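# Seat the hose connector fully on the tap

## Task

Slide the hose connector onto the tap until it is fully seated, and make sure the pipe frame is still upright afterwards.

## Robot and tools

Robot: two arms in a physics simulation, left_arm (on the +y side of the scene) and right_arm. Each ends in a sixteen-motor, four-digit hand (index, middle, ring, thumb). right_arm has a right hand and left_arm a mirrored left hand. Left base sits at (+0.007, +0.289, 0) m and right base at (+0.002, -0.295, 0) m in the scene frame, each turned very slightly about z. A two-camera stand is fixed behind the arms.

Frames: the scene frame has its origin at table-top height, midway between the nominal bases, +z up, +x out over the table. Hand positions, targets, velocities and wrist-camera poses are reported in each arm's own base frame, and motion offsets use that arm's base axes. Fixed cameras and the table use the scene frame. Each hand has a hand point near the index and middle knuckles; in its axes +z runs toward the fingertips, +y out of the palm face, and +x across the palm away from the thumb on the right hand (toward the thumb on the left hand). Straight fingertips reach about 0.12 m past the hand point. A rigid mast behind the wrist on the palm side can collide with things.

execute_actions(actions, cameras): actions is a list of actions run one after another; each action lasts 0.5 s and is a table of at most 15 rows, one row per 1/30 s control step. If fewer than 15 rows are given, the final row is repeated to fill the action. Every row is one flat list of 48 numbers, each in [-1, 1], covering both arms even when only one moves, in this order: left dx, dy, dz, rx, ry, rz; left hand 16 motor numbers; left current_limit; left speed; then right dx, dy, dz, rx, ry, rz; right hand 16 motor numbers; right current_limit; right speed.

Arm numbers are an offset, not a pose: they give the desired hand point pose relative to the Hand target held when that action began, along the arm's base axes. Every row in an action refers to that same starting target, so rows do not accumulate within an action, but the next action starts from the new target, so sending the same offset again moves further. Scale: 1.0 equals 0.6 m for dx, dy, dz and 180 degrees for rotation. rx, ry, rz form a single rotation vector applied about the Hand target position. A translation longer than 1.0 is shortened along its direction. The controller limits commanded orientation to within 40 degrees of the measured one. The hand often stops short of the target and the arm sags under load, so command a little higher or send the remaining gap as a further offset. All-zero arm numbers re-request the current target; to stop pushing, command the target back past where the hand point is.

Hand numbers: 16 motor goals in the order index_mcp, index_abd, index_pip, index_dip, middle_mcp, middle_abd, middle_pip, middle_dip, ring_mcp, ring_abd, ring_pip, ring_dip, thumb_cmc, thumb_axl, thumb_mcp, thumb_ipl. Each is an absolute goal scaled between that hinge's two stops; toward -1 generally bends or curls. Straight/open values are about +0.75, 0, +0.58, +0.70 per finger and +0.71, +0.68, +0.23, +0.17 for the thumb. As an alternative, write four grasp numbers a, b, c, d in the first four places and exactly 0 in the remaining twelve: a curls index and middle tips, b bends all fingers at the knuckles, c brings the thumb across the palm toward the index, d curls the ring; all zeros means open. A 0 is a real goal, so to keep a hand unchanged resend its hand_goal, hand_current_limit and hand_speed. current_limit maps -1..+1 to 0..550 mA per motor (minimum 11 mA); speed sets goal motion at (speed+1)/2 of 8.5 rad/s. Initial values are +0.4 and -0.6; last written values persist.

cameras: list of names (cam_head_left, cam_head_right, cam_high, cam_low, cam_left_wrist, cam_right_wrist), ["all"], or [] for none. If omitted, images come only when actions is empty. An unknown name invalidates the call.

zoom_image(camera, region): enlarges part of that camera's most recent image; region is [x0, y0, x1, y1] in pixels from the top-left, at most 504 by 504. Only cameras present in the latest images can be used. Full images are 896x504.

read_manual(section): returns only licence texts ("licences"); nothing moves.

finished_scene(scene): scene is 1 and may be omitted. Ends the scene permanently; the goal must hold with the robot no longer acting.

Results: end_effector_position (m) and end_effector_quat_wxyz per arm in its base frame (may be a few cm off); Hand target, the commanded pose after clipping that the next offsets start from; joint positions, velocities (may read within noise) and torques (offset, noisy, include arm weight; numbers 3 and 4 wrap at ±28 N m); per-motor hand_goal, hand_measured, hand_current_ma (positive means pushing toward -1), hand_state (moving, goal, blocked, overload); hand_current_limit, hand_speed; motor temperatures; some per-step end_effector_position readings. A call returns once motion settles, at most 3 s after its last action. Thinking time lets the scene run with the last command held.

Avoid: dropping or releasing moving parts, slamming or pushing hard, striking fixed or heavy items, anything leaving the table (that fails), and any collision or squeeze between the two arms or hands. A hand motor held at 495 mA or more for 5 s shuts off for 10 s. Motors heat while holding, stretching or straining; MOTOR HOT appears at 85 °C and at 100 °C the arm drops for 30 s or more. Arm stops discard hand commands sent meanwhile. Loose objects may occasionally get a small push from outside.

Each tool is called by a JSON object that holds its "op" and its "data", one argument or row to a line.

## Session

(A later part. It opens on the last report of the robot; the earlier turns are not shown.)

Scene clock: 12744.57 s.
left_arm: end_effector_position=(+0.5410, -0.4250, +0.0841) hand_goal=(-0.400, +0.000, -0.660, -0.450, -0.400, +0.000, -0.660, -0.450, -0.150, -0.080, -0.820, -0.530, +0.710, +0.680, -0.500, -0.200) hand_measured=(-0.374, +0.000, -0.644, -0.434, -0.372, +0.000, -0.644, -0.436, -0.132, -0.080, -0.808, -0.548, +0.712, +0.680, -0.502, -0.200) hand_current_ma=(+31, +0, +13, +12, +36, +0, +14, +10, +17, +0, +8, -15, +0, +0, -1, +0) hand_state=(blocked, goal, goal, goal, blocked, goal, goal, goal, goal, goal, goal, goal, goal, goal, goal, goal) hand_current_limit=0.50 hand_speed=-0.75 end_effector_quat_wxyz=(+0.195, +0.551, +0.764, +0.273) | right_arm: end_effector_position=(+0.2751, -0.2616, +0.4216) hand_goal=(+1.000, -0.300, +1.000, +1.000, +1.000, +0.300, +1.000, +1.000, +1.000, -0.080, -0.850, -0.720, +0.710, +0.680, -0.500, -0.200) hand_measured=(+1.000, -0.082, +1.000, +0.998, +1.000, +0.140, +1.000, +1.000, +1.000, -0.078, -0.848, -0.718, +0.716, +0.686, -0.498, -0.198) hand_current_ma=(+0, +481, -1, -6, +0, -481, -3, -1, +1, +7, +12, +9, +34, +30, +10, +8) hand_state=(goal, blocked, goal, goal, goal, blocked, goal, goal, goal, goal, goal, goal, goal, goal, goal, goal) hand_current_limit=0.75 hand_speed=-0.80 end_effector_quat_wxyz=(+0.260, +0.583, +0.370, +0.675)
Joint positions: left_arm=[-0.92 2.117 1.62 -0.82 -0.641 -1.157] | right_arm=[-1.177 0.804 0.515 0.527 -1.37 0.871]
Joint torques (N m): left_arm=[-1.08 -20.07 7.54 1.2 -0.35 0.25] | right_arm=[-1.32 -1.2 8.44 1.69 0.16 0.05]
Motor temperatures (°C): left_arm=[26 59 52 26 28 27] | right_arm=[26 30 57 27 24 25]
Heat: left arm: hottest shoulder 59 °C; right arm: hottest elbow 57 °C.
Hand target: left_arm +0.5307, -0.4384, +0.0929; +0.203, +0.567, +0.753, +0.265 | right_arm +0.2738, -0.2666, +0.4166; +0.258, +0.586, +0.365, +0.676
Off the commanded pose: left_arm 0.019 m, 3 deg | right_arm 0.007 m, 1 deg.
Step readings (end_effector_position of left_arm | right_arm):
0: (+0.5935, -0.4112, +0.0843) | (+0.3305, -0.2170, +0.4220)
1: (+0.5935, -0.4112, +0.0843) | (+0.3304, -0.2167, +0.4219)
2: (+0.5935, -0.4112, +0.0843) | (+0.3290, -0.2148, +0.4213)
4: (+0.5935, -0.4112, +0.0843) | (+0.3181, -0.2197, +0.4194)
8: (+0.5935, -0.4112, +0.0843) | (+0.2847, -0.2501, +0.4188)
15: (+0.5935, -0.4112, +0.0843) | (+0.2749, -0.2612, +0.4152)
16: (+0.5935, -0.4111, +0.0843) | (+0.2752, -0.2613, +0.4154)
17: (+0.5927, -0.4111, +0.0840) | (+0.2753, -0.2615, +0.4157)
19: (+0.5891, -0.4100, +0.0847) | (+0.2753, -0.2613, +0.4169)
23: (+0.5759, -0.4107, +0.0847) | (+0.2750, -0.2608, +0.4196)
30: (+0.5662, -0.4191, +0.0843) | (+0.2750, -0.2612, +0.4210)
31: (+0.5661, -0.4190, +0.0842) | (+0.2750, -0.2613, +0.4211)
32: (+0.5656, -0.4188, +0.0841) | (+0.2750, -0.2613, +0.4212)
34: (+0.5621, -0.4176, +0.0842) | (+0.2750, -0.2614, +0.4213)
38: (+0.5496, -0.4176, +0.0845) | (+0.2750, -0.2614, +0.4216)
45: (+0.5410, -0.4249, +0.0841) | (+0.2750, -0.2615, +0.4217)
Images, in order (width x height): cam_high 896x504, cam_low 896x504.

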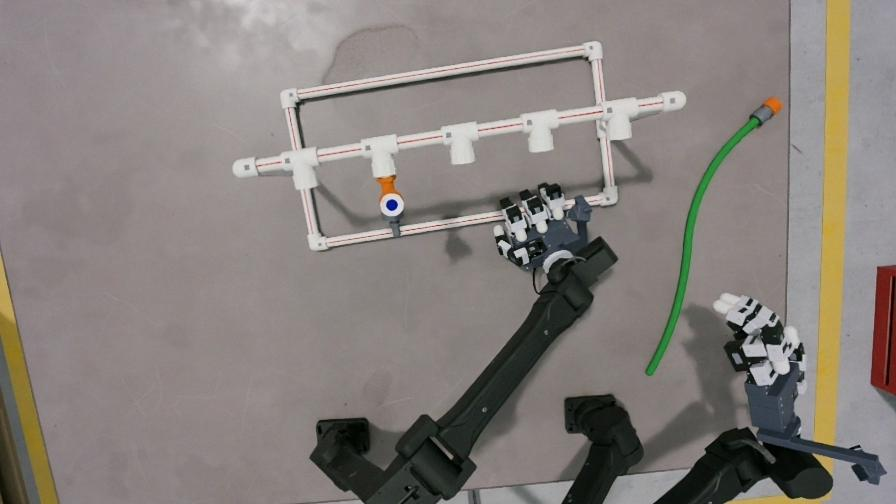

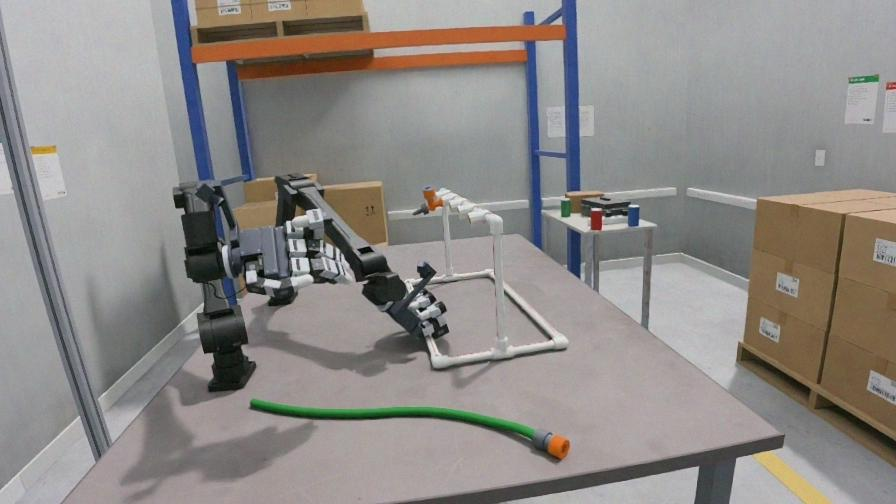

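{"op": "execute_actions", "data": {
  "actions": [
    [[0,0,0,0,0,0, -0.40,0.0,-0.66,-0.45, -0.40,0.0,-0.66,-0.45, -0.15,-0.08,-0.82,-0.53, 0.71,0.68,-0.5,-0.2, 0.5,-0.75, 0.122,-0.026,-0.03,-0.032,0.039,-0.054, 1.0,0.20,1.0,1.0, 1.0,-0.20,1.0,1.0, 1.0,-0.08,-0.85,-0.72, 0.71,0.68,-0.5,-0.2, 0.75,-0.8]],
    [[0,0,0,0,0,0, -0.40,0.0,-0.66,-0.45, -0.40,0.0,-0.66,-0.45, -0.15,-0.08,-0.82,-0.53, 0.71,0.68,-0.5,-0.2, 0.5,-0.75, 0.122,-0.026,-0.03,-0.032,0.039,-0.054, 1.0,0.20,1.0,1.0, 1.0,-0.20,1.0,1.0, 1.0,-0.08,-0.85,-0.72, 0.71,0.68,-0.5,-0.2, 0.75,-0.8]],
    [[0,0,0,0,0,0, -0.40,0.0,-0.66,-0.45, -0.40,0.0,-0.66,-0.45, -0.15,-0.08,-0.82,-0.53, 0.71,0.68,-0.5,-0.2, 0.5,-0.75, 0.122,-0.026,-0.03,-0.032,0.039,-0.054, 1.0,0.20,1.0,1.0, 1.0,-0.20,1.0,1.0, 1.0,-0.08,-0.85,-0.72, 0.71,0.68,-0.5,-0.2, 0.75,-0.8]],
    [[0,0,0,0,0,0, -0.40,0.0,-0.66,-0.45, -0.40,0.0,-0.66,-0.45, -0.15,-0.08,-0.82,-0.53, 0.71,0.68,-0.5,-0.2, 0.5,-0.75, 0.122,-0.026,-0.03,-0.032,0.039,-0.054, 1.0,0.20,1.0,1.0, 1.0,-0.20,1.0,1.0, 1.0,-0.08,-0.85,-0.72, 0.71,0.68,-0.5,-0.2, 0.75,-0.8]],
    [[0,0,0,0,0,0, -0.40,0.0,-0.66,-0.45, -0.40,0.0,-0.66,-0.45, -0.15,-0.08,-0.82,-0.53, 0.71,0.68,-0.5,-0.2, 0.5,-0.75, 0.10,-0.026,-0.03,-0.031,0.04,-0.056, 1.0,0.20,1.0,1.0, 1.0,-0.20,1.0,1.0, 1.0,-0.08,-0.85,-0.72, 0.71,0.68,-0.5,-0.2, 0.75,-0.8]]
  ],
  "cameras": ["cam_high", "cam_low", "cam_right_wrist", "cam_head_right"]
}}

Scene clock: 12800.00 s.
left_arm: end_effector_position=(+0.5410, -0.4250, +0.0841) hand_goal=(-0.400, +0.000, -0.660, -0.450, -0.400, +0.000, -0.660, -0.450, -0.150, -0.080, -0.820, -0.530, +0.710, +0.680, -0.500, -0.200) hand_measured=(-0.374, +0.000, -0.644, -0.434, -0.372, +0.000, -0.644, -0.436, -0.132, -0.080, -0.808, -0.548, +0.712, +0.680, -0.502, -0.200) hand_current_ma=(+31, +0, +13, +12, +36, +0, +14, +10, +17, +0, +8, -15, +0, +0, -1, +0) hand_state=(blocked, goal, goal, goal, blocked, goal, goal, goal, goal, goal, goal, goal, goal, goal, goal, goal) hand_current_limit=0.50 hand_speed=-0.75 end_effector_quat_wxyz=(+0.195, +0.551, +0.764, +0.273) | right_arm: end_effector_position=(+0.6106, -0.3387, +0.3047) hand_goal=(+1.000, +0.200, +1.000, +1.000, +1.000, -0.200, +1.000, +1.000, +1.000, -0.080, -0.850, -0.720, +0.710, +0.680, -0.500, -0.200) hand_measured=(+1.000, +0.200, +1.000, +0.998, +1.000, -0.198, +1.000, +1.000, +1.000, -0.078, -0.848, -0.718, +0.716, +0.686, -0.498, -0.198) hand_current_ma=(+0, +1, -1, -5, +0, +11, -1, -1, +1, +7, +11, +9, +30, +30, +6, +8) hand_state=(goal, goal, goal, goal, goal, goal, goal, goal, goal, goal, goal, goal, goal, goal, goal, goal) hand_current_limit=0.75 hand_speed=-0.80 end_effector_quat_wxyz=(+0.509, +0.780, +0.307, +0.196)
Joint positions: left_arm=[-0.92 2.117 1.62 -0.82 -0.641 -1.157] | right_arm=[-0.35 1.654 1.187 0.005 0.434 0.198]
Joint torques (N m): left_arm=[-1.14 -19.96 7.56 1.17 -0.35 0.26] | right_arm=[-0.67 -12.81 13.12 1.33 0.35 -0.12]
Motor temperatures (°C): left_arm=[26 58 50 26 28 27] | right_arm=[26 30 55 27 24 25]
Heat: left arm: hottest shoulder 58 °C; right arm: hottest elbow 55 °C.
Hand target: left_arm +0.5307, -0.4384, +0.0929; +0.202, +0.567, +0.753, +0.265 | right_arm +0.6266, -0.3446, +0.3266; +0.520, +0.772, +0.303, +0.203
Off the commanded pose: left_arm 0.019 m, 3 deg | right_arm 0.028 m, 2 deg.
Step readings (end_effector_position of left_arm | right_arm):
0: (+0.5410, -0.4250, +0.0841) | (+0.2751, -0.2616, +0.4215)
1: (+0.5410, -0.4250, +0.0841) | (+0.2749, -0.2624, +0.4216)
2: (+0.5410, -0.4250, +0.0841) | (+0.2755, -0.2669, +0.4223)
4: (+0.5410, -0.4250, +0.0841) | (+0.2856, -0.2766, +0.4192)
8: (+0.5410, -0.4250, +0.0841) | (+0.3241, -0.2784, +0.3865)
15: (+0.5410, -0.4250, +0.0841) | (+0.3404, -0.2831, +0.3516)
16: (+0.5410, -0.4250, +0.0841) | (+0.3402, -0.2846, +0.3496)
17: (+0.5410, -0.4250, +0.0841) | (+0.3411, -0.2880, +0.3481)
19: (+0.5410, -0.4250, +0.0841) | (+0.3498, -0.2953, +0.3483)
23: (+0.5410, -0.4250, +0.0841) | (+0.3864, -0.2882, +0.3499)
30: (+0.5410, -0.4250, +0.0841) | (+0.4060, -0.2896, +0.3468)
31: (+0.5410, -0.4250, +0.0841) | (+0.4058, -0.2912, +0.3470)
32: (+0.5410, -0.4250, +0.0841) | (+0.4059, -0.2954, +0.3470)
34: (+0.5410, -0.4250, +0.0841) | (+0.4146, -0.3051, +0.3467)
38: (+0.5410, -0.4250, +0.0841) | (+0.4553, -0.3043, +0.3382)
45: (+0.5410, -0.4250, +0.0841) | (+0.4779, -0.3024, +0.3242)
46: (+0.5410, -0.4250, +0.0841) | (+0.4775, -0.3037, +0.3253)
47: (+0.5410, -0.4250, +0.0841) | (+0.4762, -0.3086, +0.3267)
49: (+0.5410, -0.4250, +0.0841) | (+0.4835, -0.3183, +0.3316)
53: (+0.5410, -0.4250, +0.0841) | (+0.5234, -0.3227, +0.3305)
60: (+0.5410, -0.4250, +0.0841) | (+0.5498, -0.3182, +0.3102)
61: (+0.5410, -0.4250, +0.0841) | (+0.5494, -0.3193, +0.3101)
62: (+0.5410, -0.4250, +0.0841) | (+0.5475, -0.3236, +0.3113)
64: (+0.5410, -0.4250, +0.0841) | (+0.5527, -0.3327, +0.3162)
68: (+0.5410, -0.4250, +0.0841) | (+0.5844, -0.3432, +0.3186)
75: (+0.5410, -0.4250, +0.0841) | (+0.6082, -0.3370, +0.2977)
camera_calibration:
cam_right_wrist: T_world_to_cam=[[-0.410594, -0.681712, 0.605542, -0.137396], [-0.905694, 0.381756, -0.184339, 0.691051], [-0.105503, -0.624125, -0.774169, 0.217363], [0, 0, 0, 1]] pos_world=[0.592399, -0.221816, 0.378863]
Images, in order (width x height): cam_head_right 896x504, cam_high 896x504, cam_low 896x504, cam_right_wrist 896x504.

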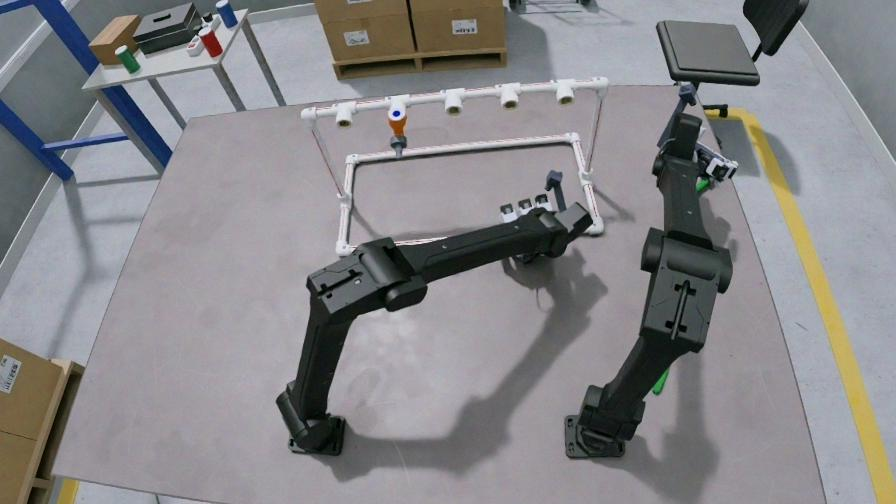

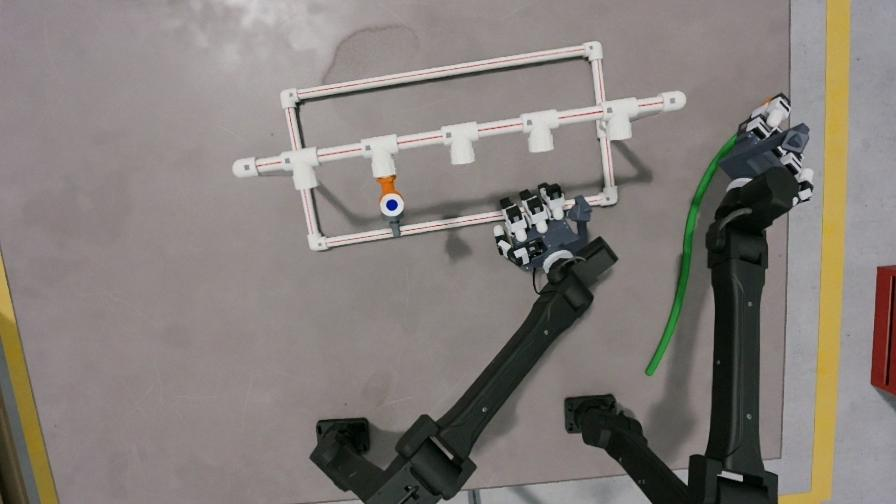

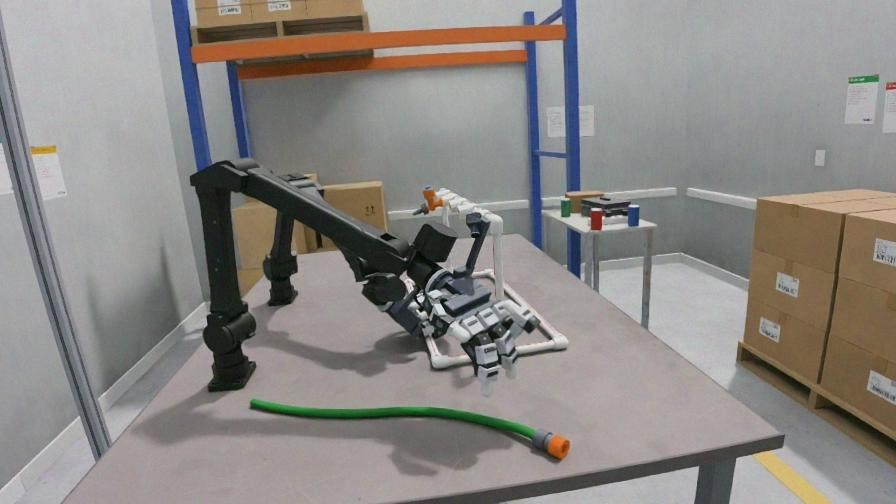

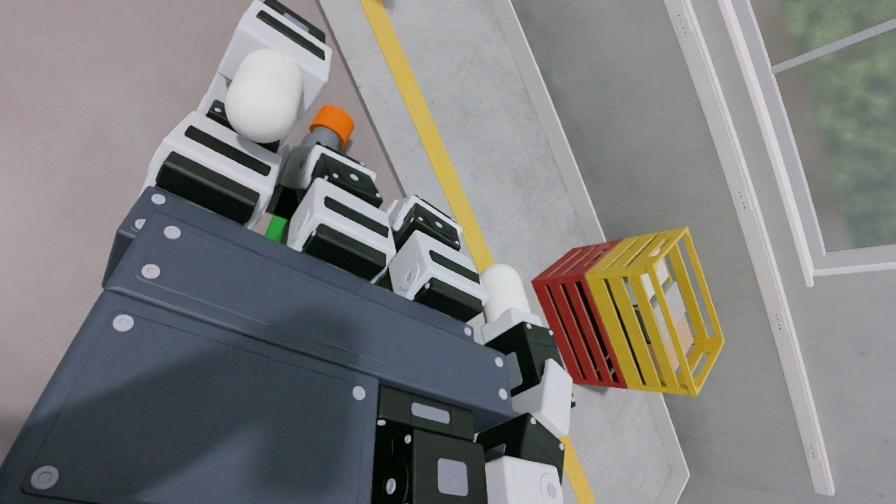

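{"op": "execute_actions", "data": {
  "actions": [
    [[0,0,0,0,0,0, -0.40,0.0,-0.66,-0.45, -0.40,0.0,-0.66,-0.45, -0.15,-0.08,-0.82,-0.53, 0.71,0.68,-0.5,-0.2, 0.5,-0.75, 0.025,0.023,-0.10,0,0,0, 1.0,0.20,1.0,1.0, 1.0,-0.20,1.0,1.0, 1.0,-0.08,-0.85,-0.72, 0.71,0.68,-0.5,-0.2, 0.75,-0.8]]
  ],
  "cameras": ["cam_high", "cam_low", "cam_right_wrist"]
}}

{"op": "zoom_image", "data": {
  "camera": "cam_right_wrist",
  "region": [180, 0, 560, 300]
}}

{"op": "zoom_image", "data": {
  "camera": "cam_low",
  "region": [420, 280, 640, 480]
}}

Scene clock: 12823.03 s.
left_arm: end_effector_position=(+0.5410, -0.4250, +0.0841) hand_goal=(-0.400, +0.000, -0.660, -0.450, -0.400, +0.000, -0.660, -0.450, -0.150, -0.080, -0.820, -0.530, +0.710, +0.680, -0.500, -0.200) hand_measured=(-0.374, +0.000, -0.644, -0.434, -0.372, +0.000, -0.644, -0.436, -0.132, -0.080, -0.808, -0.548, +0.712, +0.680, -0.502, -0.200) hand_current_ma=(+31, +0, +13, +12, +36, +0, +14, +10, +17, +0, +8, -15, +0, +0, -1, +0) hand_state=(blocked, goal, goal, goal, blocked, goal, goal, goal, goal, goal, goal, goal, goal, goal, goal, goal) hand_current_limit=0.50 hand_speed=-0.75 end_effector_quat_wxyz=(+0.195, +0.551, +0.764, +0.273) | right_arm: end_effector_position=(+0.6336, -0.3308, +0.2547) hand_goal=(+1.000, +0.200, +1.000, +1.000, +1.000, -0.200, +1.000, +1.000, +1.000, -0.080, -0.850, -0.720, +0.710, +0.680, -0.500, -0.200) hand_measured=(+1.000, +0.200, +1.000, +0.998, +1.000, -0.198, +1.000, +1.000, +1.000, -0.078, -0.848, -0.718, +0.716, +0.686, -0.500, -0.198) hand_current_ma=(+0, +1, -1, -5, +0, +11, -1, -1, +1, +7, +11, +9, +30, +30, +6, +8) hand_state=(goal, goal, goal, goal, goal, goal, goal, goal, goal, goal, goal, goal, goal, goal, goal, goal) hand_current_limit=0.75 hand_speed=-0.80 end_effector_quat_wxyz=(+0.510, +0.779, +0.312, +0.189)
Joint positions: left_arm=[-0.92 2.117 1.62 -0.82 -0.641 -1.157] | right_arm=[-0.322 1.763 1.187 0.103 0.464 0.198]
Joint torques (N m): left_arm=[-0.91 -20.31 7.58 1.18 -0.37 0.26] | right_arm=[-0.32 -14.04 10.06 2.51 0.37 0.04]
Motor temperatures (°C): left_arm=[26 58 49 26 28 27] | right_arm=[26 32 56 27 24 25]
Heat: left arm: hottest shoulder 58 °C; right arm: hottest elbow 56 °C.
Hand target: left_arm +0.5307, -0.4384, +0.0929; +0.202, +0.567, +0.753, +0.265 | right_arm +0.6416, -0.3308, +0.2666; +0.520, +0.772, +0.303, +0.203
Off the commanded pose: left_arm 0.019 m, 3 deg | right_arm 0.014 m, 2 deg.
Step readings (end_effector_position of left_arm | right_arm):
0: (+0.5410, -0.4250, +0.0841) | (+0.6106, -0.3387, +0.3047)
1: (+0.5410, -0.4250, +0.0841) | (+0.6105, -0.3388, +0.3047)
2: (+0.5410, -0.4250, +0.0841) | (+0.6104, -0.3392, +0.3042)
4: (+0.5410, -0.4250, +0.0841) | (+0.6121, -0.3396, +0.3031)
8: (+0.5410, -0.4250, +0.0841) | (+0.6223, -0.3368, +0.2839)
15: (+0.5410, -0.4250, +0.0841) | (+0.6334, -0.3308, +0.2530)
camera_calibration:
cam_right_wrist: T_world_to_cam=[[-0.401082, -0.676665, 0.617461, -0.0996743], [-0.908721, 0.378952, -0.174988, 0.698181], [-0.11558, -0.631284, -0.766891, 0.188229], [0, 0, 0, 1]] pos_world=[0.61623, -0.213197, 0.32807]
Images, in order (width x height): cam_high 896x504, cam_low 896x504, cam_right_wrist 896x504.

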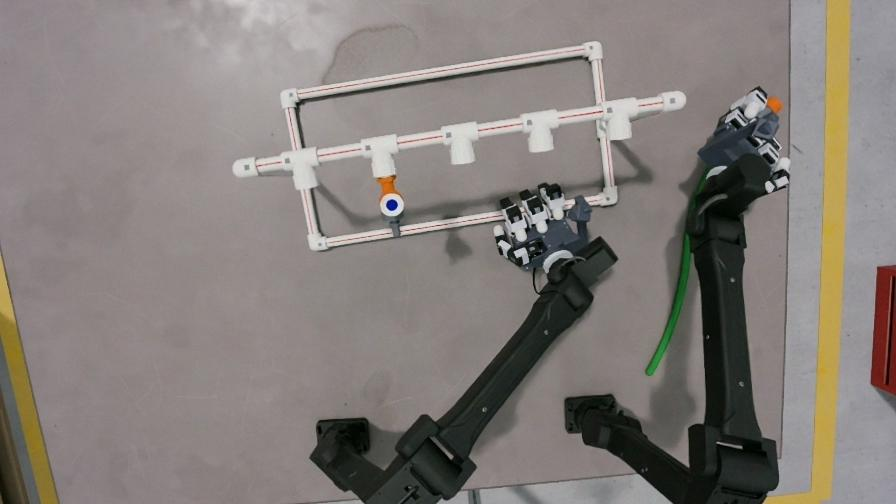

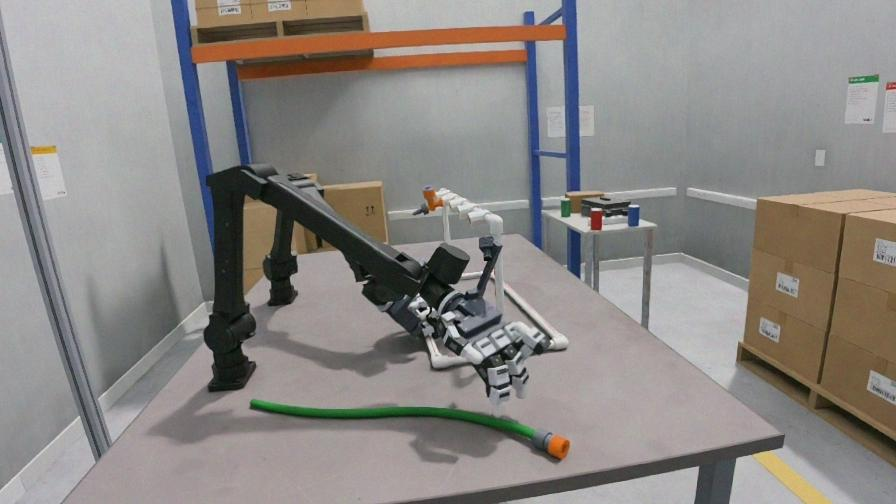

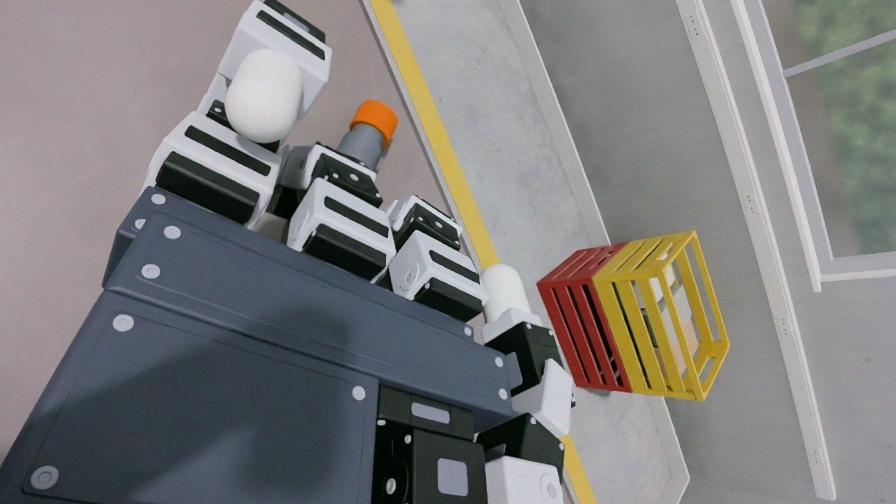

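Scaled by 1.326.

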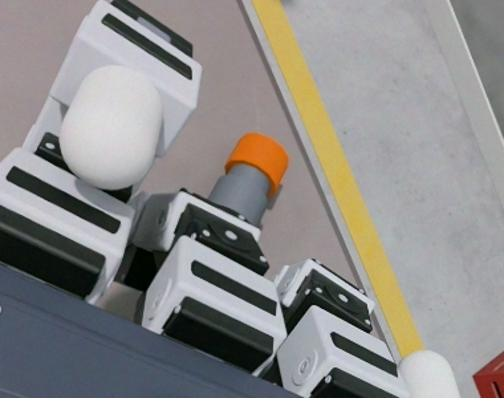

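Scaled by 2.291.

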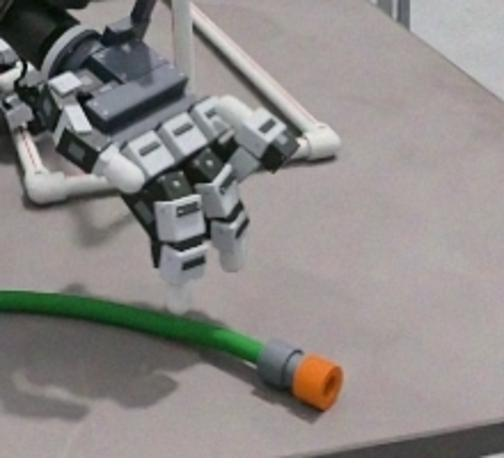

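{"op": "execute_actions", "data": {
  "actions": [
    [[0,0,0,0,0,0, -0.40,0.0,-0.66,-0.45, -0.40,0.0,-0.66,-0.45, -0.15,-0.08,-0.82,-0.53, 0.71,0.68,-0.5,-0.2, 0.5,-0.75, 0.04,-0.043,-0.04,0,0,0, 1.0,0.20,1.0,1.0, 1.0,-0.20,1.0,1.0, 1.0,-0.08,-0.85,-0.72, 0.71,0.68,-0.5,-0.2, 0.75,-0.8]]
  ],
  "cameras": ["cam_low", "cam_right_wrist", "cam_high"]
}}

{"op": "zoom_image", "data": {
  "camera": "cam_low",
  "region": [440, 340, 600, 480]
}}

{"op": "zoom_image", "data": {
  "camera": "cam_right_wrist",
  "region": [180, 40, 540, 300]
}}

{"op": "zoom_image", "data": {
  "camera": "cam_high",
  "region": [680, 60, 820, 200]
}}

Scene clock: 12839.47 s.
left_arm: end_effector_position=(+0.5410, -0.4250, +0.0841) hand_goal=(-0.400, +0.000, -0.660, -0.450, -0.400, +0.000, -0.660, -0.450, -0.150, -0.080, -0.820, -0.530, +0.710, +0.680, -0.500, -0.200) hand_measured=(-0.374, +0.000, -0.644, -0.434, -0.372, +0.000, -0.644, -0.436, -0.132, -0.080, -0.808, -0.548, +0.712, +0.680, -0.502, -0.200) hand_current_ma=(+31, +0, +13, +12, +36, +0, +14, +10, +17, +0, +8, -15, +0, +0, -1, +0) hand_state=(blocked, goal, goal, goal, blocked, goal, goal, goal, goal, goal, goal, goal, goal, goal, goal, goal) hand_current_limit=0.50 hand_speed=-0.75 end_effector_quat_wxyz=(+0.195, +0.551, +0.764, +0.273) | right_arm: end_effector_position=(+0.6504, -0.3456, +0.2154) hand_goal=(+1.000, +0.200, +1.000, +1.000, +1.000, -0.200, +1.000, +1.000, +1.000, -0.080, -0.850, -0.720, +0.710, +0.680, -0.500, -0.200) hand_measured=(+1.000, +0.200, +1.000, +0.998, +1.000, -0.198, +1.000, +1.000, +1.000, -0.078, -0.848, -0.718, +0.716, +0.686, -0.500, -0.198) hand_current_ma=(+0, +1, -1, -5, +0, +11, -1, -1, +1, +7, +11, +9, +30, +30, +6, +8) hand_state=(goal, goal, goal, goal, goal, goal, goal, goal, goal, goal, goal, goal, goal, goal, goal, goal) hand_current_limit=0.75 hand_speed=-0.80 end_effector_quat_wxyz=(+0.501, +0.784, +0.316, +0.186)
Joint positions: left_arm=[-0.92 2.117 1.62 -0.82 -0.641 -1.157] | right_arm=[-0.338 1.859 1.225 0.139 0.442 0.198]
Joint torques (N m): left_arm=[-1.14 -20.31 7.61 1.1 -0.38 0.25] | right_arm=[-1.26 -14.97 12.1 2.43 0.22 -0.11]
Motor temperatures (°C): left_arm=[26 58 49 26 28 27] | right_arm=[26 33 56 27 24 25]
Heat: left arm: hottest shoulder 58 °C; right arm: hottest elbow 56 °C.
Hand target: left_arm +0.5307, -0.4384, +0.0929; +0.202, +0.567, +0.753, +0.265 | right_arm +0.6656, -0.3566, +0.2427; +0.520, +0.772, +0.303, +0.203
Off the commanded pose: left_arm 0.019 m, 3 deg | right_arm 0.033 m, 4 deg.
Step readings (end_effector_position of left_arm | right_arm):
0: (+0.5410, -0.4250, +0.0841) | (+0.6336, -0.3308, +0.2547)
1: (+0.5410, -0.4250, +0.0841) | (+0.6336, -0.3308, +0.2548)
2: (+0.5410, -0.4250, +0.0841) | (+0.6341, -0.3307, +0.2544)
4: (+0.5410, -0.4250, +0.0841) | (+0.6372, -0.3314, +0.2529)
8: (+0.5410, -0.4250, +0.0841) | (+0.6474, -0.3374, +0.2372)
15: (+0.5410, -0.4250, +0.0841) | (+0.6495, -0.3438, +0.2122)
camera_calibration:
cam_right_wrist: T_world_to_cam=[[-0.388247, -0.687948, 0.613182, -0.0899447], [-0.912699, 0.379067, -0.152605, 0.710013], [-0.127453, -0.618899, -0.775061, 0.164463], [0, 0, 0, 1]] pos_world=[0.634069, -0.229234, 0.290973]
Images, in order (width x height): cam_high 896x504, cam_low 896x504, cam_right_wrist 896x504.

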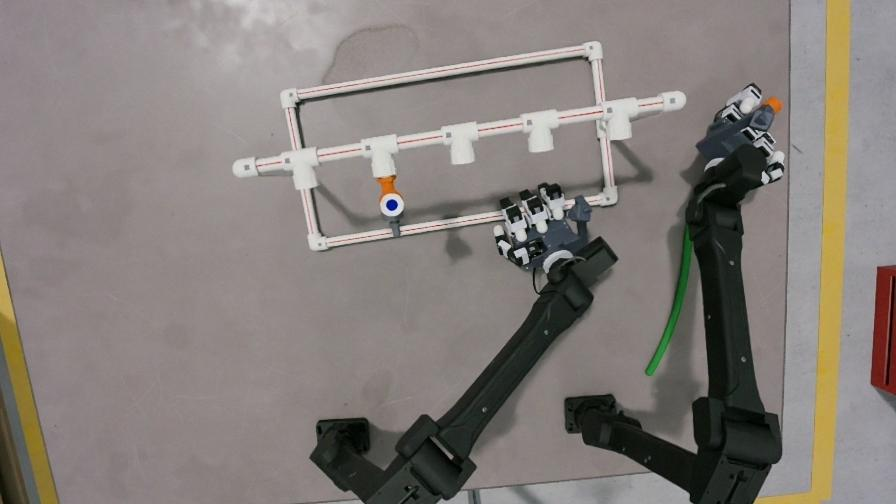

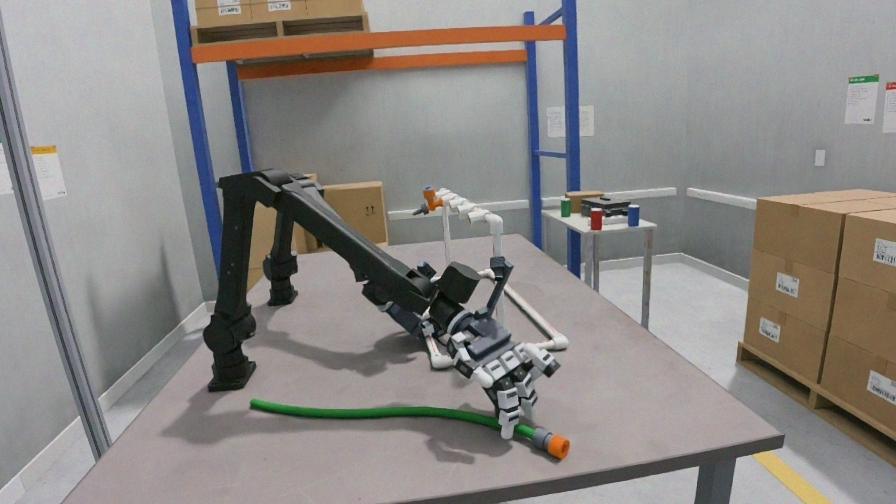

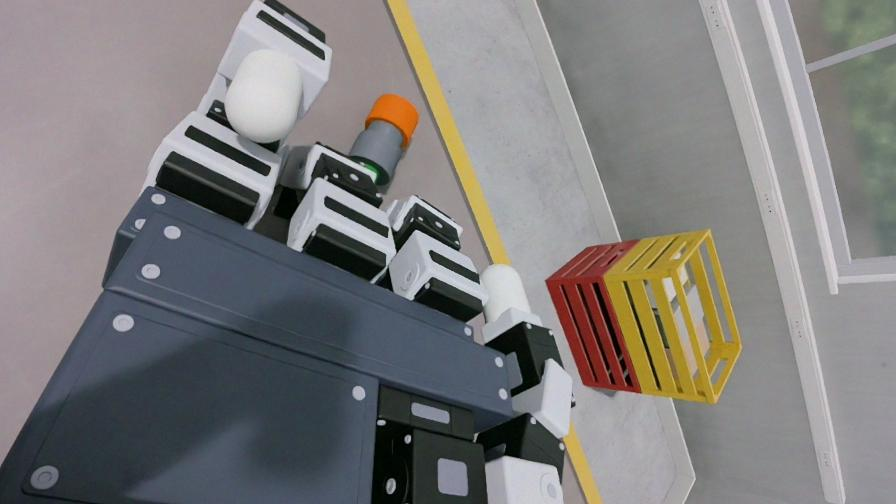

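Scaled by 3.150.

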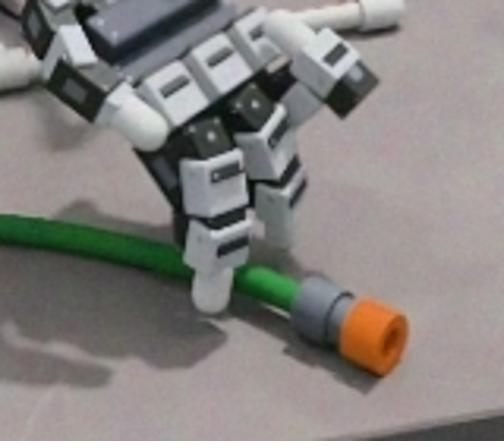

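Scaled by 1.400.

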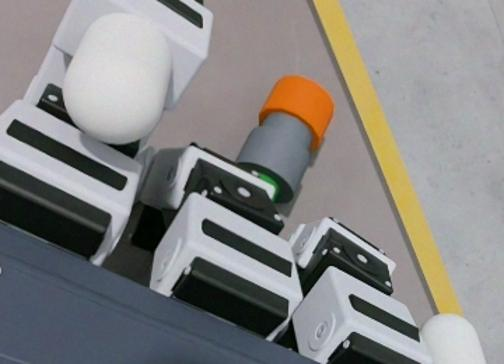

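Scaled by 3.600.

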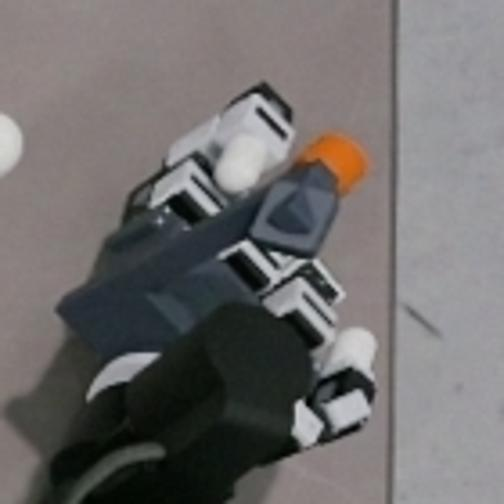

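{"op": "execute_actions", "data": {
  "actions": [
    [[0,0,0,0,0,0, -0.40,0.0,-0.66,-0.45, -0.40,0.0,-0.66,-0.45, -0.15,-0.08,-0.82,-0.53, 0.71,0.68,-0.5,-0.2, 0.5,-0.75, 0.025,0.023,0,0,0,0, 1.0,0.20,1.0,1.0, 1.0,-0.20,1.0,1.0, 1.0,-0.08,-0.85,-0.72, 0.71,0.68,-0.5,-0.2, 0.75,-0.8]],
    [[0,0,0,0,0,0, -0.40,0.0,-0.66,-0.45, -0.40,0.0,-0.66,-0.45, -0.15,-0.08,-0.82,-0.53, 0.71,0.68,-0.5,-0.2, 0.5,-0.75, 0,0,-0.02,0,0,0, 1.0,0.20,1.0,1.0, 1.0,-0.20,1.0,1.0, 1.0,-0.08,-0.85,-0.72, 0.71,0.68,-0.5,-0.2, 0.75,-0.8]]
  ],
  "cameras": ["cam_low", "cam_right_wrist"]
}}

{"op": "zoom_image", "data": {
  "camera": "cam_low",
  "region": [440, 340, 600, 480]
}}

{"op": "zoom_image", "data": {
  "camera": "cam_right_wrist",
  "region": [180, 40, 540, 300]
}}

Scene clock: 12865.83 s.
left_arm: end_effector_position=(+0.5410, -0.4250, +0.0841) hand_goal=(-0.400, +0.000, -0.660, -0.450, -0.400, +0.000, -0.660, -0.450, -0.150, -0.080, -0.820, -0.530, +0.710, +0.680, -0.500, -0.200) hand_measured=(-0.374, +0.000, -0.644, -0.434, -0.372, +0.000, -0.644, -0.436, -0.132, -0.080, -0.808, -0.548, +0.712, +0.680, -0.502, -0.200) hand_current_ma=(+31, +0, +13, +12, +36, +0, +14, +10, +17, +0, +8, -15, +0, +0, -1, +0) hand_state=(blocked, goal, goal, goal, blocked, goal, goal, goal, goal, goal, goal, goal, goal, goal, goal, goal) hand_current_limit=0.50 hand_speed=-0.75 end_effector_quat_wxyz=(+0.195, +0.551, +0.764, +0.273) | right_arm: end_effector_position=(+0.6637, -0.3419, +0.2169) hand_goal=(+1.000, +0.200, +1.000, +1.000, +1.000, -0.200, +1.000, +1.000, +1.000, -0.080, -0.850, -0.720, +0.710, +0.680, -0.500, -0.200) hand_measured=(+1.000, +0.200, +1.000, +0.998, +1.000, -0.198, +1.000, +1.000, +1.000, -0.078, -0.848, -0.718, +0.716, +0.686, -0.500, -0.198) hand_current_ma=(+0, +4, -1, -5, +0, +11, -1, -1, +1, +7, +11, +9, +30, +30, +6, +8) hand_state=(goal, goal, goal, goal, goal, goal, goal, goal, goal, goal, goal, goal, goal, goal, goal, goal) hand_current_limit=0.75 hand_speed=-0.80 end_effector_quat_wxyz=(+0.508, +0.780, +0.313, +0.185)
Joint positions: left_arm=[-0.92 2.117 1.62 -0.82 -0.641 -1.157] | right_arm=[-0.323 1.888 1.262 0.143 0.467 0.199]
Joint torques (N m): left_arm=[-0.85 -19.84 7.62 1.17 -0.38 0.26] | right_arm=[0.03 -14.62 11.54 2.5 0.31 0.04]
Motor temperatures (°C): left_arm=[26 57 49 26 28 27] | right_arm=[26 33 60 27 24 25]
Heat: left arm: hottest shoulder 57 °C; right arm: hottest elbow 60 °C.
Hand target: left_arm +0.5307, -0.4384, +0.0929; +0.202, +0.567, +0.753, +0.265 | right_arm +0.6806, -0.3427, +0.2307; +0.520, +0.772, +0.303, +0.203
Off the commanded pose: left_arm 0.019 m, 3 deg | right_arm 0.022 m, 3 deg.
Step readings (end_effector_position of left_arm | right_arm):
0: (+0.5410, -0.4250, +0.0841) | (+0.6504, -0.3456, +0.2154)
1: (+0.5410, -0.4250, +0.0841) | (+0.6504, -0.3456, +0.2154)
2: (+0.5410, -0.4250, +0.0841) | (+0.6503, -0.3459, +0.2160)
4: (+0.5410, -0.4250, +0.0841) | (+0.6504, -0.3467, +0.2184)
8: (+0.5410, -0.4250, +0.0841) | (+0.6550, -0.3466, +0.2275)
15: (+0.5410, -0.4250, +0.0841) | (+0.6606, -0.3427, +0.2348)
16: (+0.5410, -0.4250, +0.0841) | (+0.6608, -0.3424, +0.2342)
17: (+0.5410, -0.4250, +0.0841) | (+0.6615, -0.3415, +0.2334)
19: (+0.5410, -0.4250, +0.0841) | (+0.6621, -0.3411, +0.2304)
23: (+0.5410, -0.4250, +0.0841) | (+0.6633, -0.3415, +0.2212)
30: (+0.5410, -0.4250, +0.0841) | (+0.6637, -0.3419, +0.2168)
camera_calibration:
cam_right_wrist: T_world_to_cam=[[-0.397649, -0.676427, 0.619937, -0.0744916], [-0.908945, 0.382659, -0.1655, 0.722562], [-0.125276, -0.6293, -0.766999, 0.162853], [0, 0, 0, 1]] pos_world=[0.64755, -0.2244, 0.290673]
Images, in order (width x height): cam_low 896x504, cam_right_wrist 896x504.

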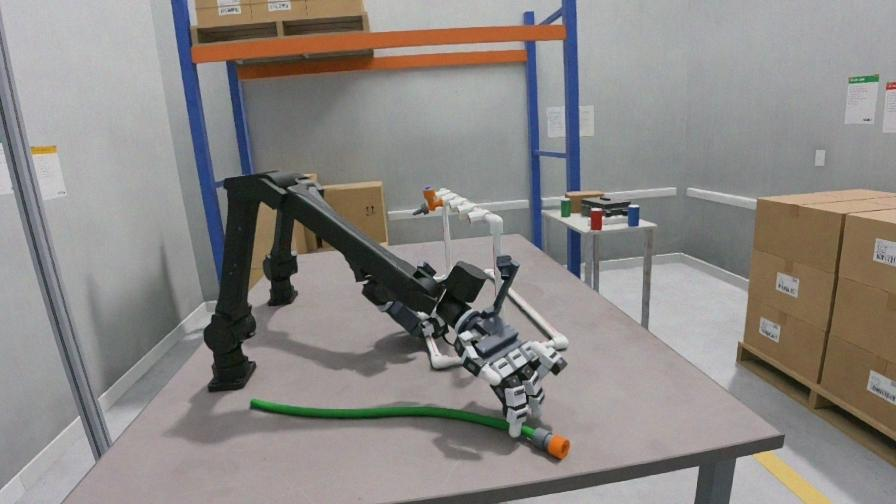

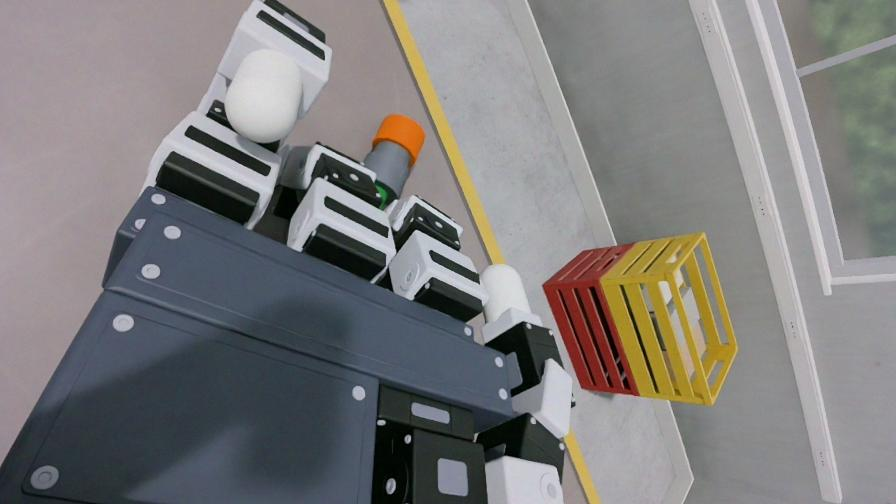

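Scaled by 3.150.

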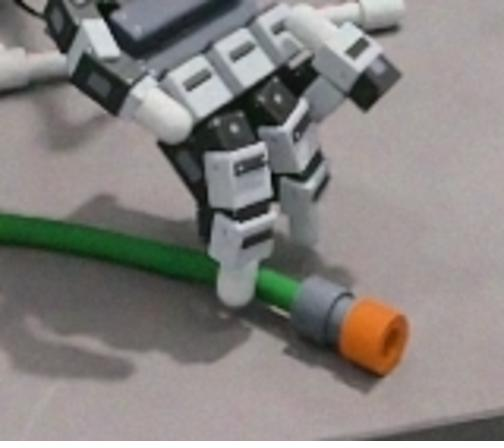

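Scaled by 1.400.

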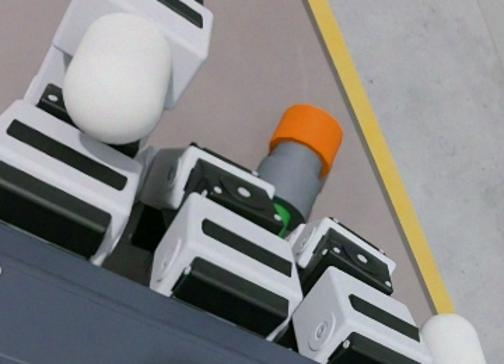

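{"op": "execute_actions", "data": {
  "actions": [
    [[0,0,0,0,0,0, -0.40,0.0,-0.66,-0.45, -0.40,0.0,-0.66,-0.45, -0.15,-0.08,-0.82,-0.53, 0.71,0.68,-0.5,-0.2, 0.5,-0.75, 0.018,0.03,0,0,0,0, 1.0,0.20,1.0,1.0, 1.0,-0.20,1.0,1.0, 1.0,-0.08,-0.85,-0.72, 0.71,0.68,-0.5,-0.2, 0.75,-0.8]],
    [[0,0,0,0,0,0, -0.40,0.0,-0.66,-0.45, -0.40,0.0,-0.66,-0.45, -0.15,-0.08,-0.82,-0.53, 0.71,0.68,-0.5,-0.2, 0.5,-0.75, 0,0,0,0,0,0, 1.0,0.20,1.0,1.0, 1.0,-0.20,1.0,1.0, 1.0,-0.08,-0.85,-0.72, 0.71,0.68,-0.5,-0.2, 0.75,-0.8]]
  ],
  "cameras": ["cam_low"]
}}

{"op": "zoom_image", "data": {
  "camera": "cam_low",
  "region": [440, 340, 600, 480]
}}

Scene clock: 12877.87 s.
left_arm: end_effector_position=(+0.5410, -0.4250, +0.0841) hand_goal=(-0.400, +0.000, -0.660, -0.450, -0.400, +0.000, -0.660, -0.450, -0.150, -0.080, -0.820, -0.530, +0.710, +0.680, -0.500, -0.200) hand_measured=(-0.374, +0.000, -0.644, -0.434, -0.372, +0.000, -0.644, -0.436, -0.132, -0.080, -0.808, -0.548, +0.712, +0.680, -0.502, -0.200) hand_current_ma=(+31, +0, +13, +12, +36, +0, +14, +10, +17, +0, +8, -15, +0, +0, -1, +0) hand_state=(blocked, goal, goal, goal, blocked, goal, goal, goal, goal, goal, goal, goal, goal, goal, goal, goal) hand_current_limit=0.50 hand_speed=-0.75 end_effector_quat_wxyz=(+0.195, +0.551, +0.764, +0.273) | right_arm: end_effector_position=(+0.6728, -0.3223, +0.2172) hand_goal=(+1.000, +0.200, +1.000, +1.000, +1.000, -0.200, +1.000, +1.000, +1.000, -0.080, -0.850, -0.720, +0.710, +0.680, -0.500, -0.200) hand_measured=(+1.000, +0.202, +1.000, +0.998, +1.000, -0.198, +1.000, +1.000, +1.000, -0.078, -0.848, -0.718, +0.716, +0.686, -0.500, -0.198) hand_current_ma=(+0, +5, -2, -5, +0, +11, -1, -1, +1, +7, +11, +9, +30, +30, +6, +8) hand_state=(goal, goal, goal, goal, goal, goal, goal, goal, goal, goal, goal, goal, goal, goal, goal, goal) hand_current_limit=0.75 hand_speed=-0.80 end_effector_quat_wxyz=(+0.511, +0.778, +0.314, +0.187)
Joint positions: left_arm=[-0.92 2.117 1.62 -0.82 -0.641 -1.157] | right_arm=[-0.287 1.894 1.269 0.143 0.496 0.212]
Joint torques (N m): left_arm=[-1.2 -20.19 7.54 1.22 -0.38 0.25] | right_arm=[-0.32 -14.39 12.29 1.95 0.36 0.07]
Motor temperatures (°C): left_arm=[26 57 48 26 28 27] | right_arm=[26 34 62 27 24 25]
Heat: left arm: hottest shoulder 57 °C; right arm: hottest elbow 62 °C.
Hand target: left_arm +0.5307, -0.4384, +0.0929; +0.202, +0.567, +0.753, +0.265 | right_arm +0.6914, -0.3248, +0.2305; +0.520, +0.772, +0.303, +0.203
Off the commanded pose: left_arm 0.019 m, 3 deg | right_arm 0.023 m, 2 deg.
Step readings (end_effector_position of left_arm | right_arm):
0: (+0.5410, -0.4250, +0.0841) | (+0.6637, -0.3419, +0.2169)
1: (+0.5410, -0.4250, +0.0841) | (+0.6637, -0.3420, +0.2169)
2: (+0.5410, -0.4250, +0.0841) | (+0.6636, -0.3414, +0.2171)
4: (+0.5410, -0.4250, +0.0841) | (+0.6630, -0.3402, +0.2175)
8: (+0.5410, -0.4250, +0.0841) | (+0.6665, -0.3317, +0.2178)
15: (+0.5410, -0.4250, +0.0841) | (+0.6725, -0.3222, +0.2178)
16: (+0.5410, -0.4250, +0.0841) | (+0.6727, -0.3220, +0.2180)
17: (+0.5410, -0.4250, +0.0841) | (+0.6726, -0.3221, +0.2180)
19: (+0.5410, -0.4250, +0.0841) | (+0.6726, -0.3221, +0.2177)
23: (+0.5410, -0.4250, +0.0841) | (+0.6728, -0.3222, +0.2175)
30: (+0.5410, -0.4250, +0.0841) | (+0.6728, -0.3223, +0.2172)
Images, in order (width x height): cam_low 896x504.

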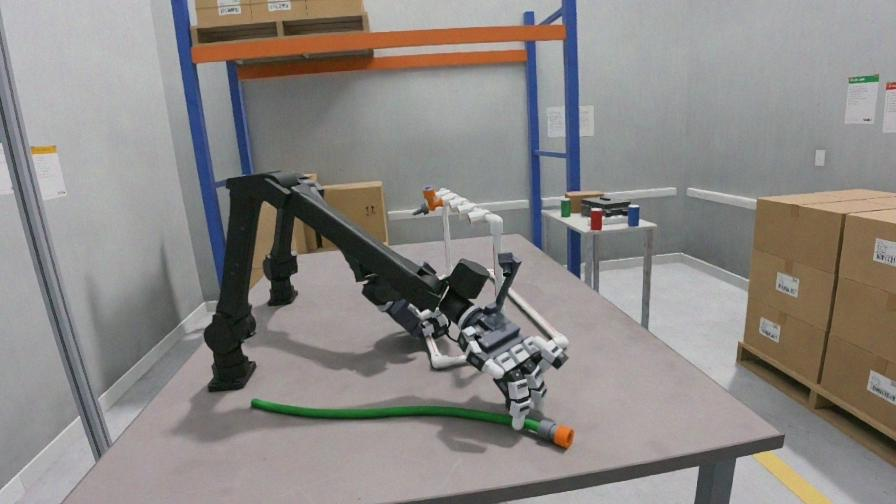

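Scaled by 3.150.

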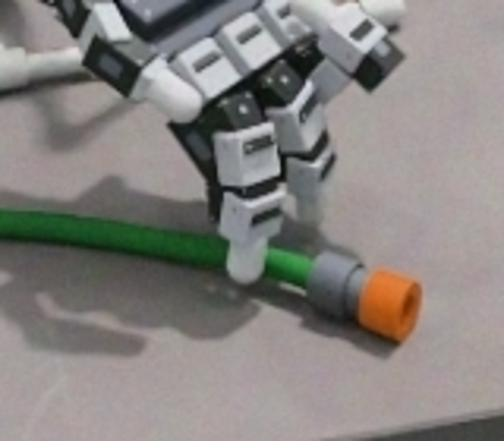

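{"op": "execute_actions", "data": {
  "actions": [
    [[0,0,0,0,0,0, -0.40,0.0,-0.66,-0.45, -0.40,0.0,-0.66,-0.45, -0.15,-0.08,-0.82,-0.53, 0.71,0.68,-0.5,-0.2, 0.5,-0.75, -0.01,-0.009,-0.033,0,0,0, 1.0,0.20,1.0,1.0, 1.0,-0.20,1.0,1.0, 1.0,-0.08,-0.85,-0.72, 0.71,0.68,-0.5,-0.2, 0.75,-0.8]],
    [[0,0,0,0,0,0, -0.40,0.0,-0.66,-0.45, -0.40,0.0,-0.66,-0.45, -0.15,-0.08,-0.82,-0.53, 0.71,0.68,-0.5,-0.2, 0.5,-0.75, 0.034,-0.037,0,0,0,0, 1.0,0.20,1.0,1.0, 1.0,-0.20,1.0,1.0, 1.0,-0.08,-0.85,-0.72, 0.71,0.68,-0.5,-0.2, 0.75,-0.8]]
  ],
  "cameras": ["cam_low", "cam_right_wrist"]
}}

{"op": "zoom_image", "data": {
  "camera": "cam_low",
  "region": [440, 340, 600, 480]
}}

{"op": "zoom_image", "data": {
  "camera": "cam_right_wrist",
  "region": [180, 40, 540, 300]
}}

Scene clock: 12901.13 s.
left_arm: end_effector_position=(+0.5410, -0.4250, +0.0841) hand_goal=(-0.400, +0.000, -0.660, -0.450, -0.400, +0.000, -0.660, -0.450, -0.150, -0.080, -0.820, -0.530, +0.710, +0.680, -0.500, -0.200) hand_measured=(-0.374, +0.000, -0.644, -0.434, -0.372, +0.000, -0.644, -0.436, -0.132, -0.080, -0.808, -0.548, +0.712, +0.680, -0.502, -0.200) hand_current_ma=(+31, +0, +13, +12, +36, +0, +14, +10, +17, +0, +8, -15, +0, +0, -1, +0) hand_state=(blocked, goal, goal, goal, blocked, goal, goal, goal, goal, goal, goal, goal, goal, goal, goal, goal) hand_current_limit=0.50 hand_speed=-0.75 end_effector_quat_wxyz=(+0.195, +0.551, +0.764, +0.273) | right_arm: end_effector_position=(+0.6909, -0.3403, +0.2073) hand_goal=(+1.000, +0.200, +1.000, +1.000, +1.000, -0.200, +1.000, +1.000, +1.000, -0.080, -0.850, -0.720, +0.710, +0.680, -0.500, -0.200) hand_measured=(+1.000, +0.202, +1.000, +0.998, +1.000, -0.200, +1.000, +1.000, +1.000, -0.078, -0.848, -0.718, +0.716, +0.686, -0.500, -0.198) hand_current_ma=(+0, +11, -1, -5, +0, -4, +0, +0, +1, +7, +11, +9, +30, +30, +6, +8) hand_state=(goal, goal, goal, goal, goal, goal, goal, goal, goal, goal, goal, goal, goal, goal, goal, goal) hand_current_limit=0.75 hand_speed=-0.80 end_effector_quat_wxyz=(+0.514, +0.775, +0.307, +0.201)
Joint positions: left_arm=[-0.92 2.117 1.62 -0.82 -0.641 -1.157] | right_arm=[-0.308 1.963 1.332 0.179 0.469 0.212]
Joint torques (N m): left_arm=[-0.73 -20.13 7.57 1.21 -0.37 0.28] | right_arm=[-1.44 -14.86 12.14 1.48 0.15 -0.1]
Motor temperatures (°C): left_arm=[26 57 48 26 28 27] | right_arm=[26 34 64 27 24 25]
Heat: left arm: hottest shoulder 57 °C; right arm: hottest elbow 64 °C.
Hand target: left_arm +0.5307, -0.4384, +0.0929; +0.202, +0.567, +0.753, +0.265 | right_arm +0.7058, -0.3524, +0.2108; +0.520, +0.772, +0.303, +0.203
Off the commanded pose: left_arm 0.019 m, 3 deg | right_arm 0.019 m, 1 deg.
Step readings (end_effector_position of left_arm | right_arm):
0: (+0.5410, -0.4250, +0.0841) | (+0.6728, -0.3223, +0.2172)
1: (+0.5410, -0.4250, +0.0841) | (+0.6728, -0.3223, +0.2172)
2: (+0.5410, -0.4250, +0.0841) | (+0.6728, -0.3223, +0.2169)
4: (+0.5410, -0.4250, +0.0841) | (+0.6735, -0.3224, +0.2165)
8: (+0.5410, -0.4250, +0.0841) | (+0.6751, -0.3226, +0.2126)
15: (+0.5410, -0.4250, +0.0841) | (+0.6758, -0.3233, +0.2078)
16: (+0.5410, -0.4250, +0.0841) | (+0.6759, -0.3232, +0.2078)
17: (+0.5410, -0.4250, +0.0841) | (+0.6764, -0.3235, +0.2075)
19: (+0.5410, -0.4250, +0.0841) | (+0.6778, -0.3277, +0.2071)
23: (+0.5410, -0.4250, +0.0841) | (+0.6868, -0.3352, +0.2072)
30: (+0.5410, -0.4250, +0.0841) | (+0.6906, -0.3402, +0.2076)
camera_calibration:
cam_right_wrist: T_world_to_cam=[[-0.415451, -0.678206, 0.606165, -0.0421286], [-0.905041, 0.374951, -0.20078, 0.747134], [-0.0911119, -0.632019, -0.769579, 0.135934], [0, 0, 0, 1]] pos_world=[0.671069, -0.222798, 0.280159]
Images, in order (width x height): cam_low 896x504, cam_right_wrist 896x504.

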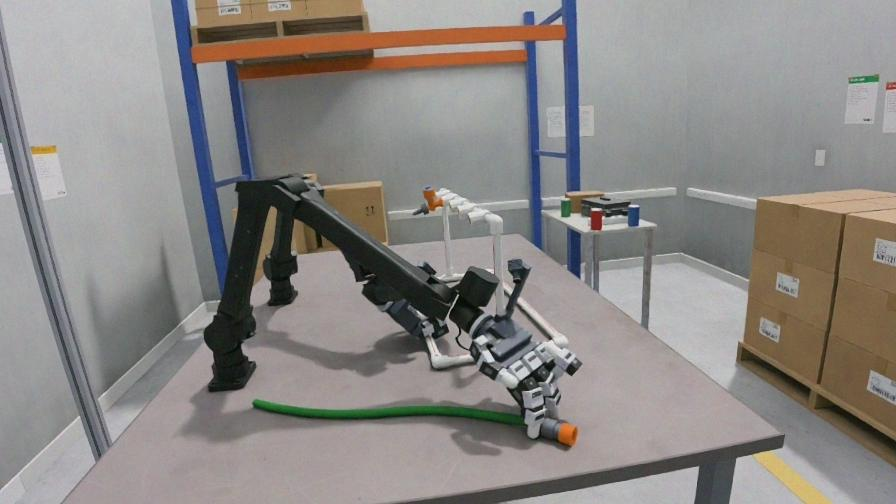

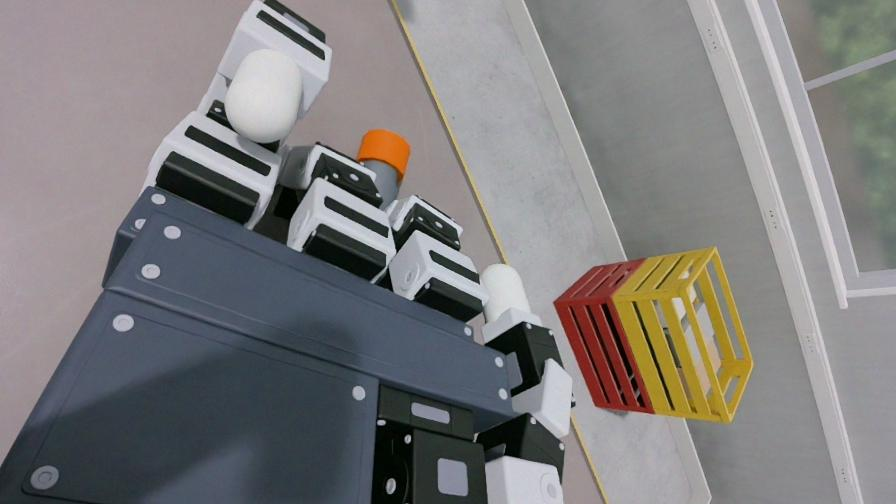

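Scaled by 3.150.

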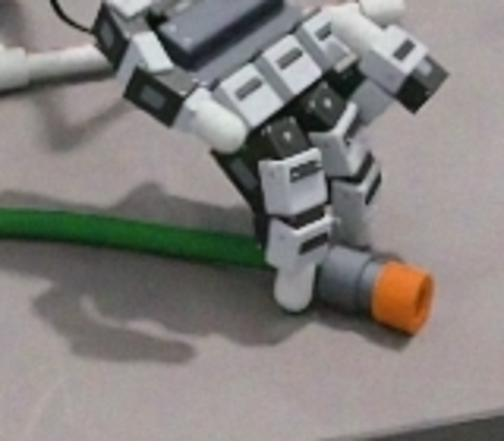

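Scaled by 1.400.

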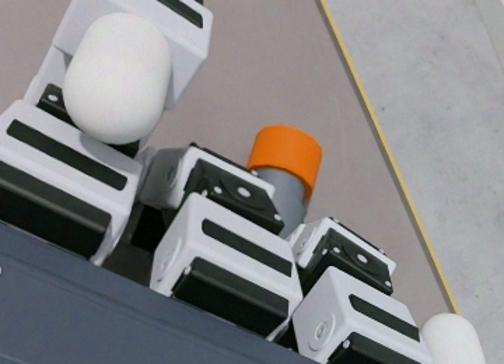

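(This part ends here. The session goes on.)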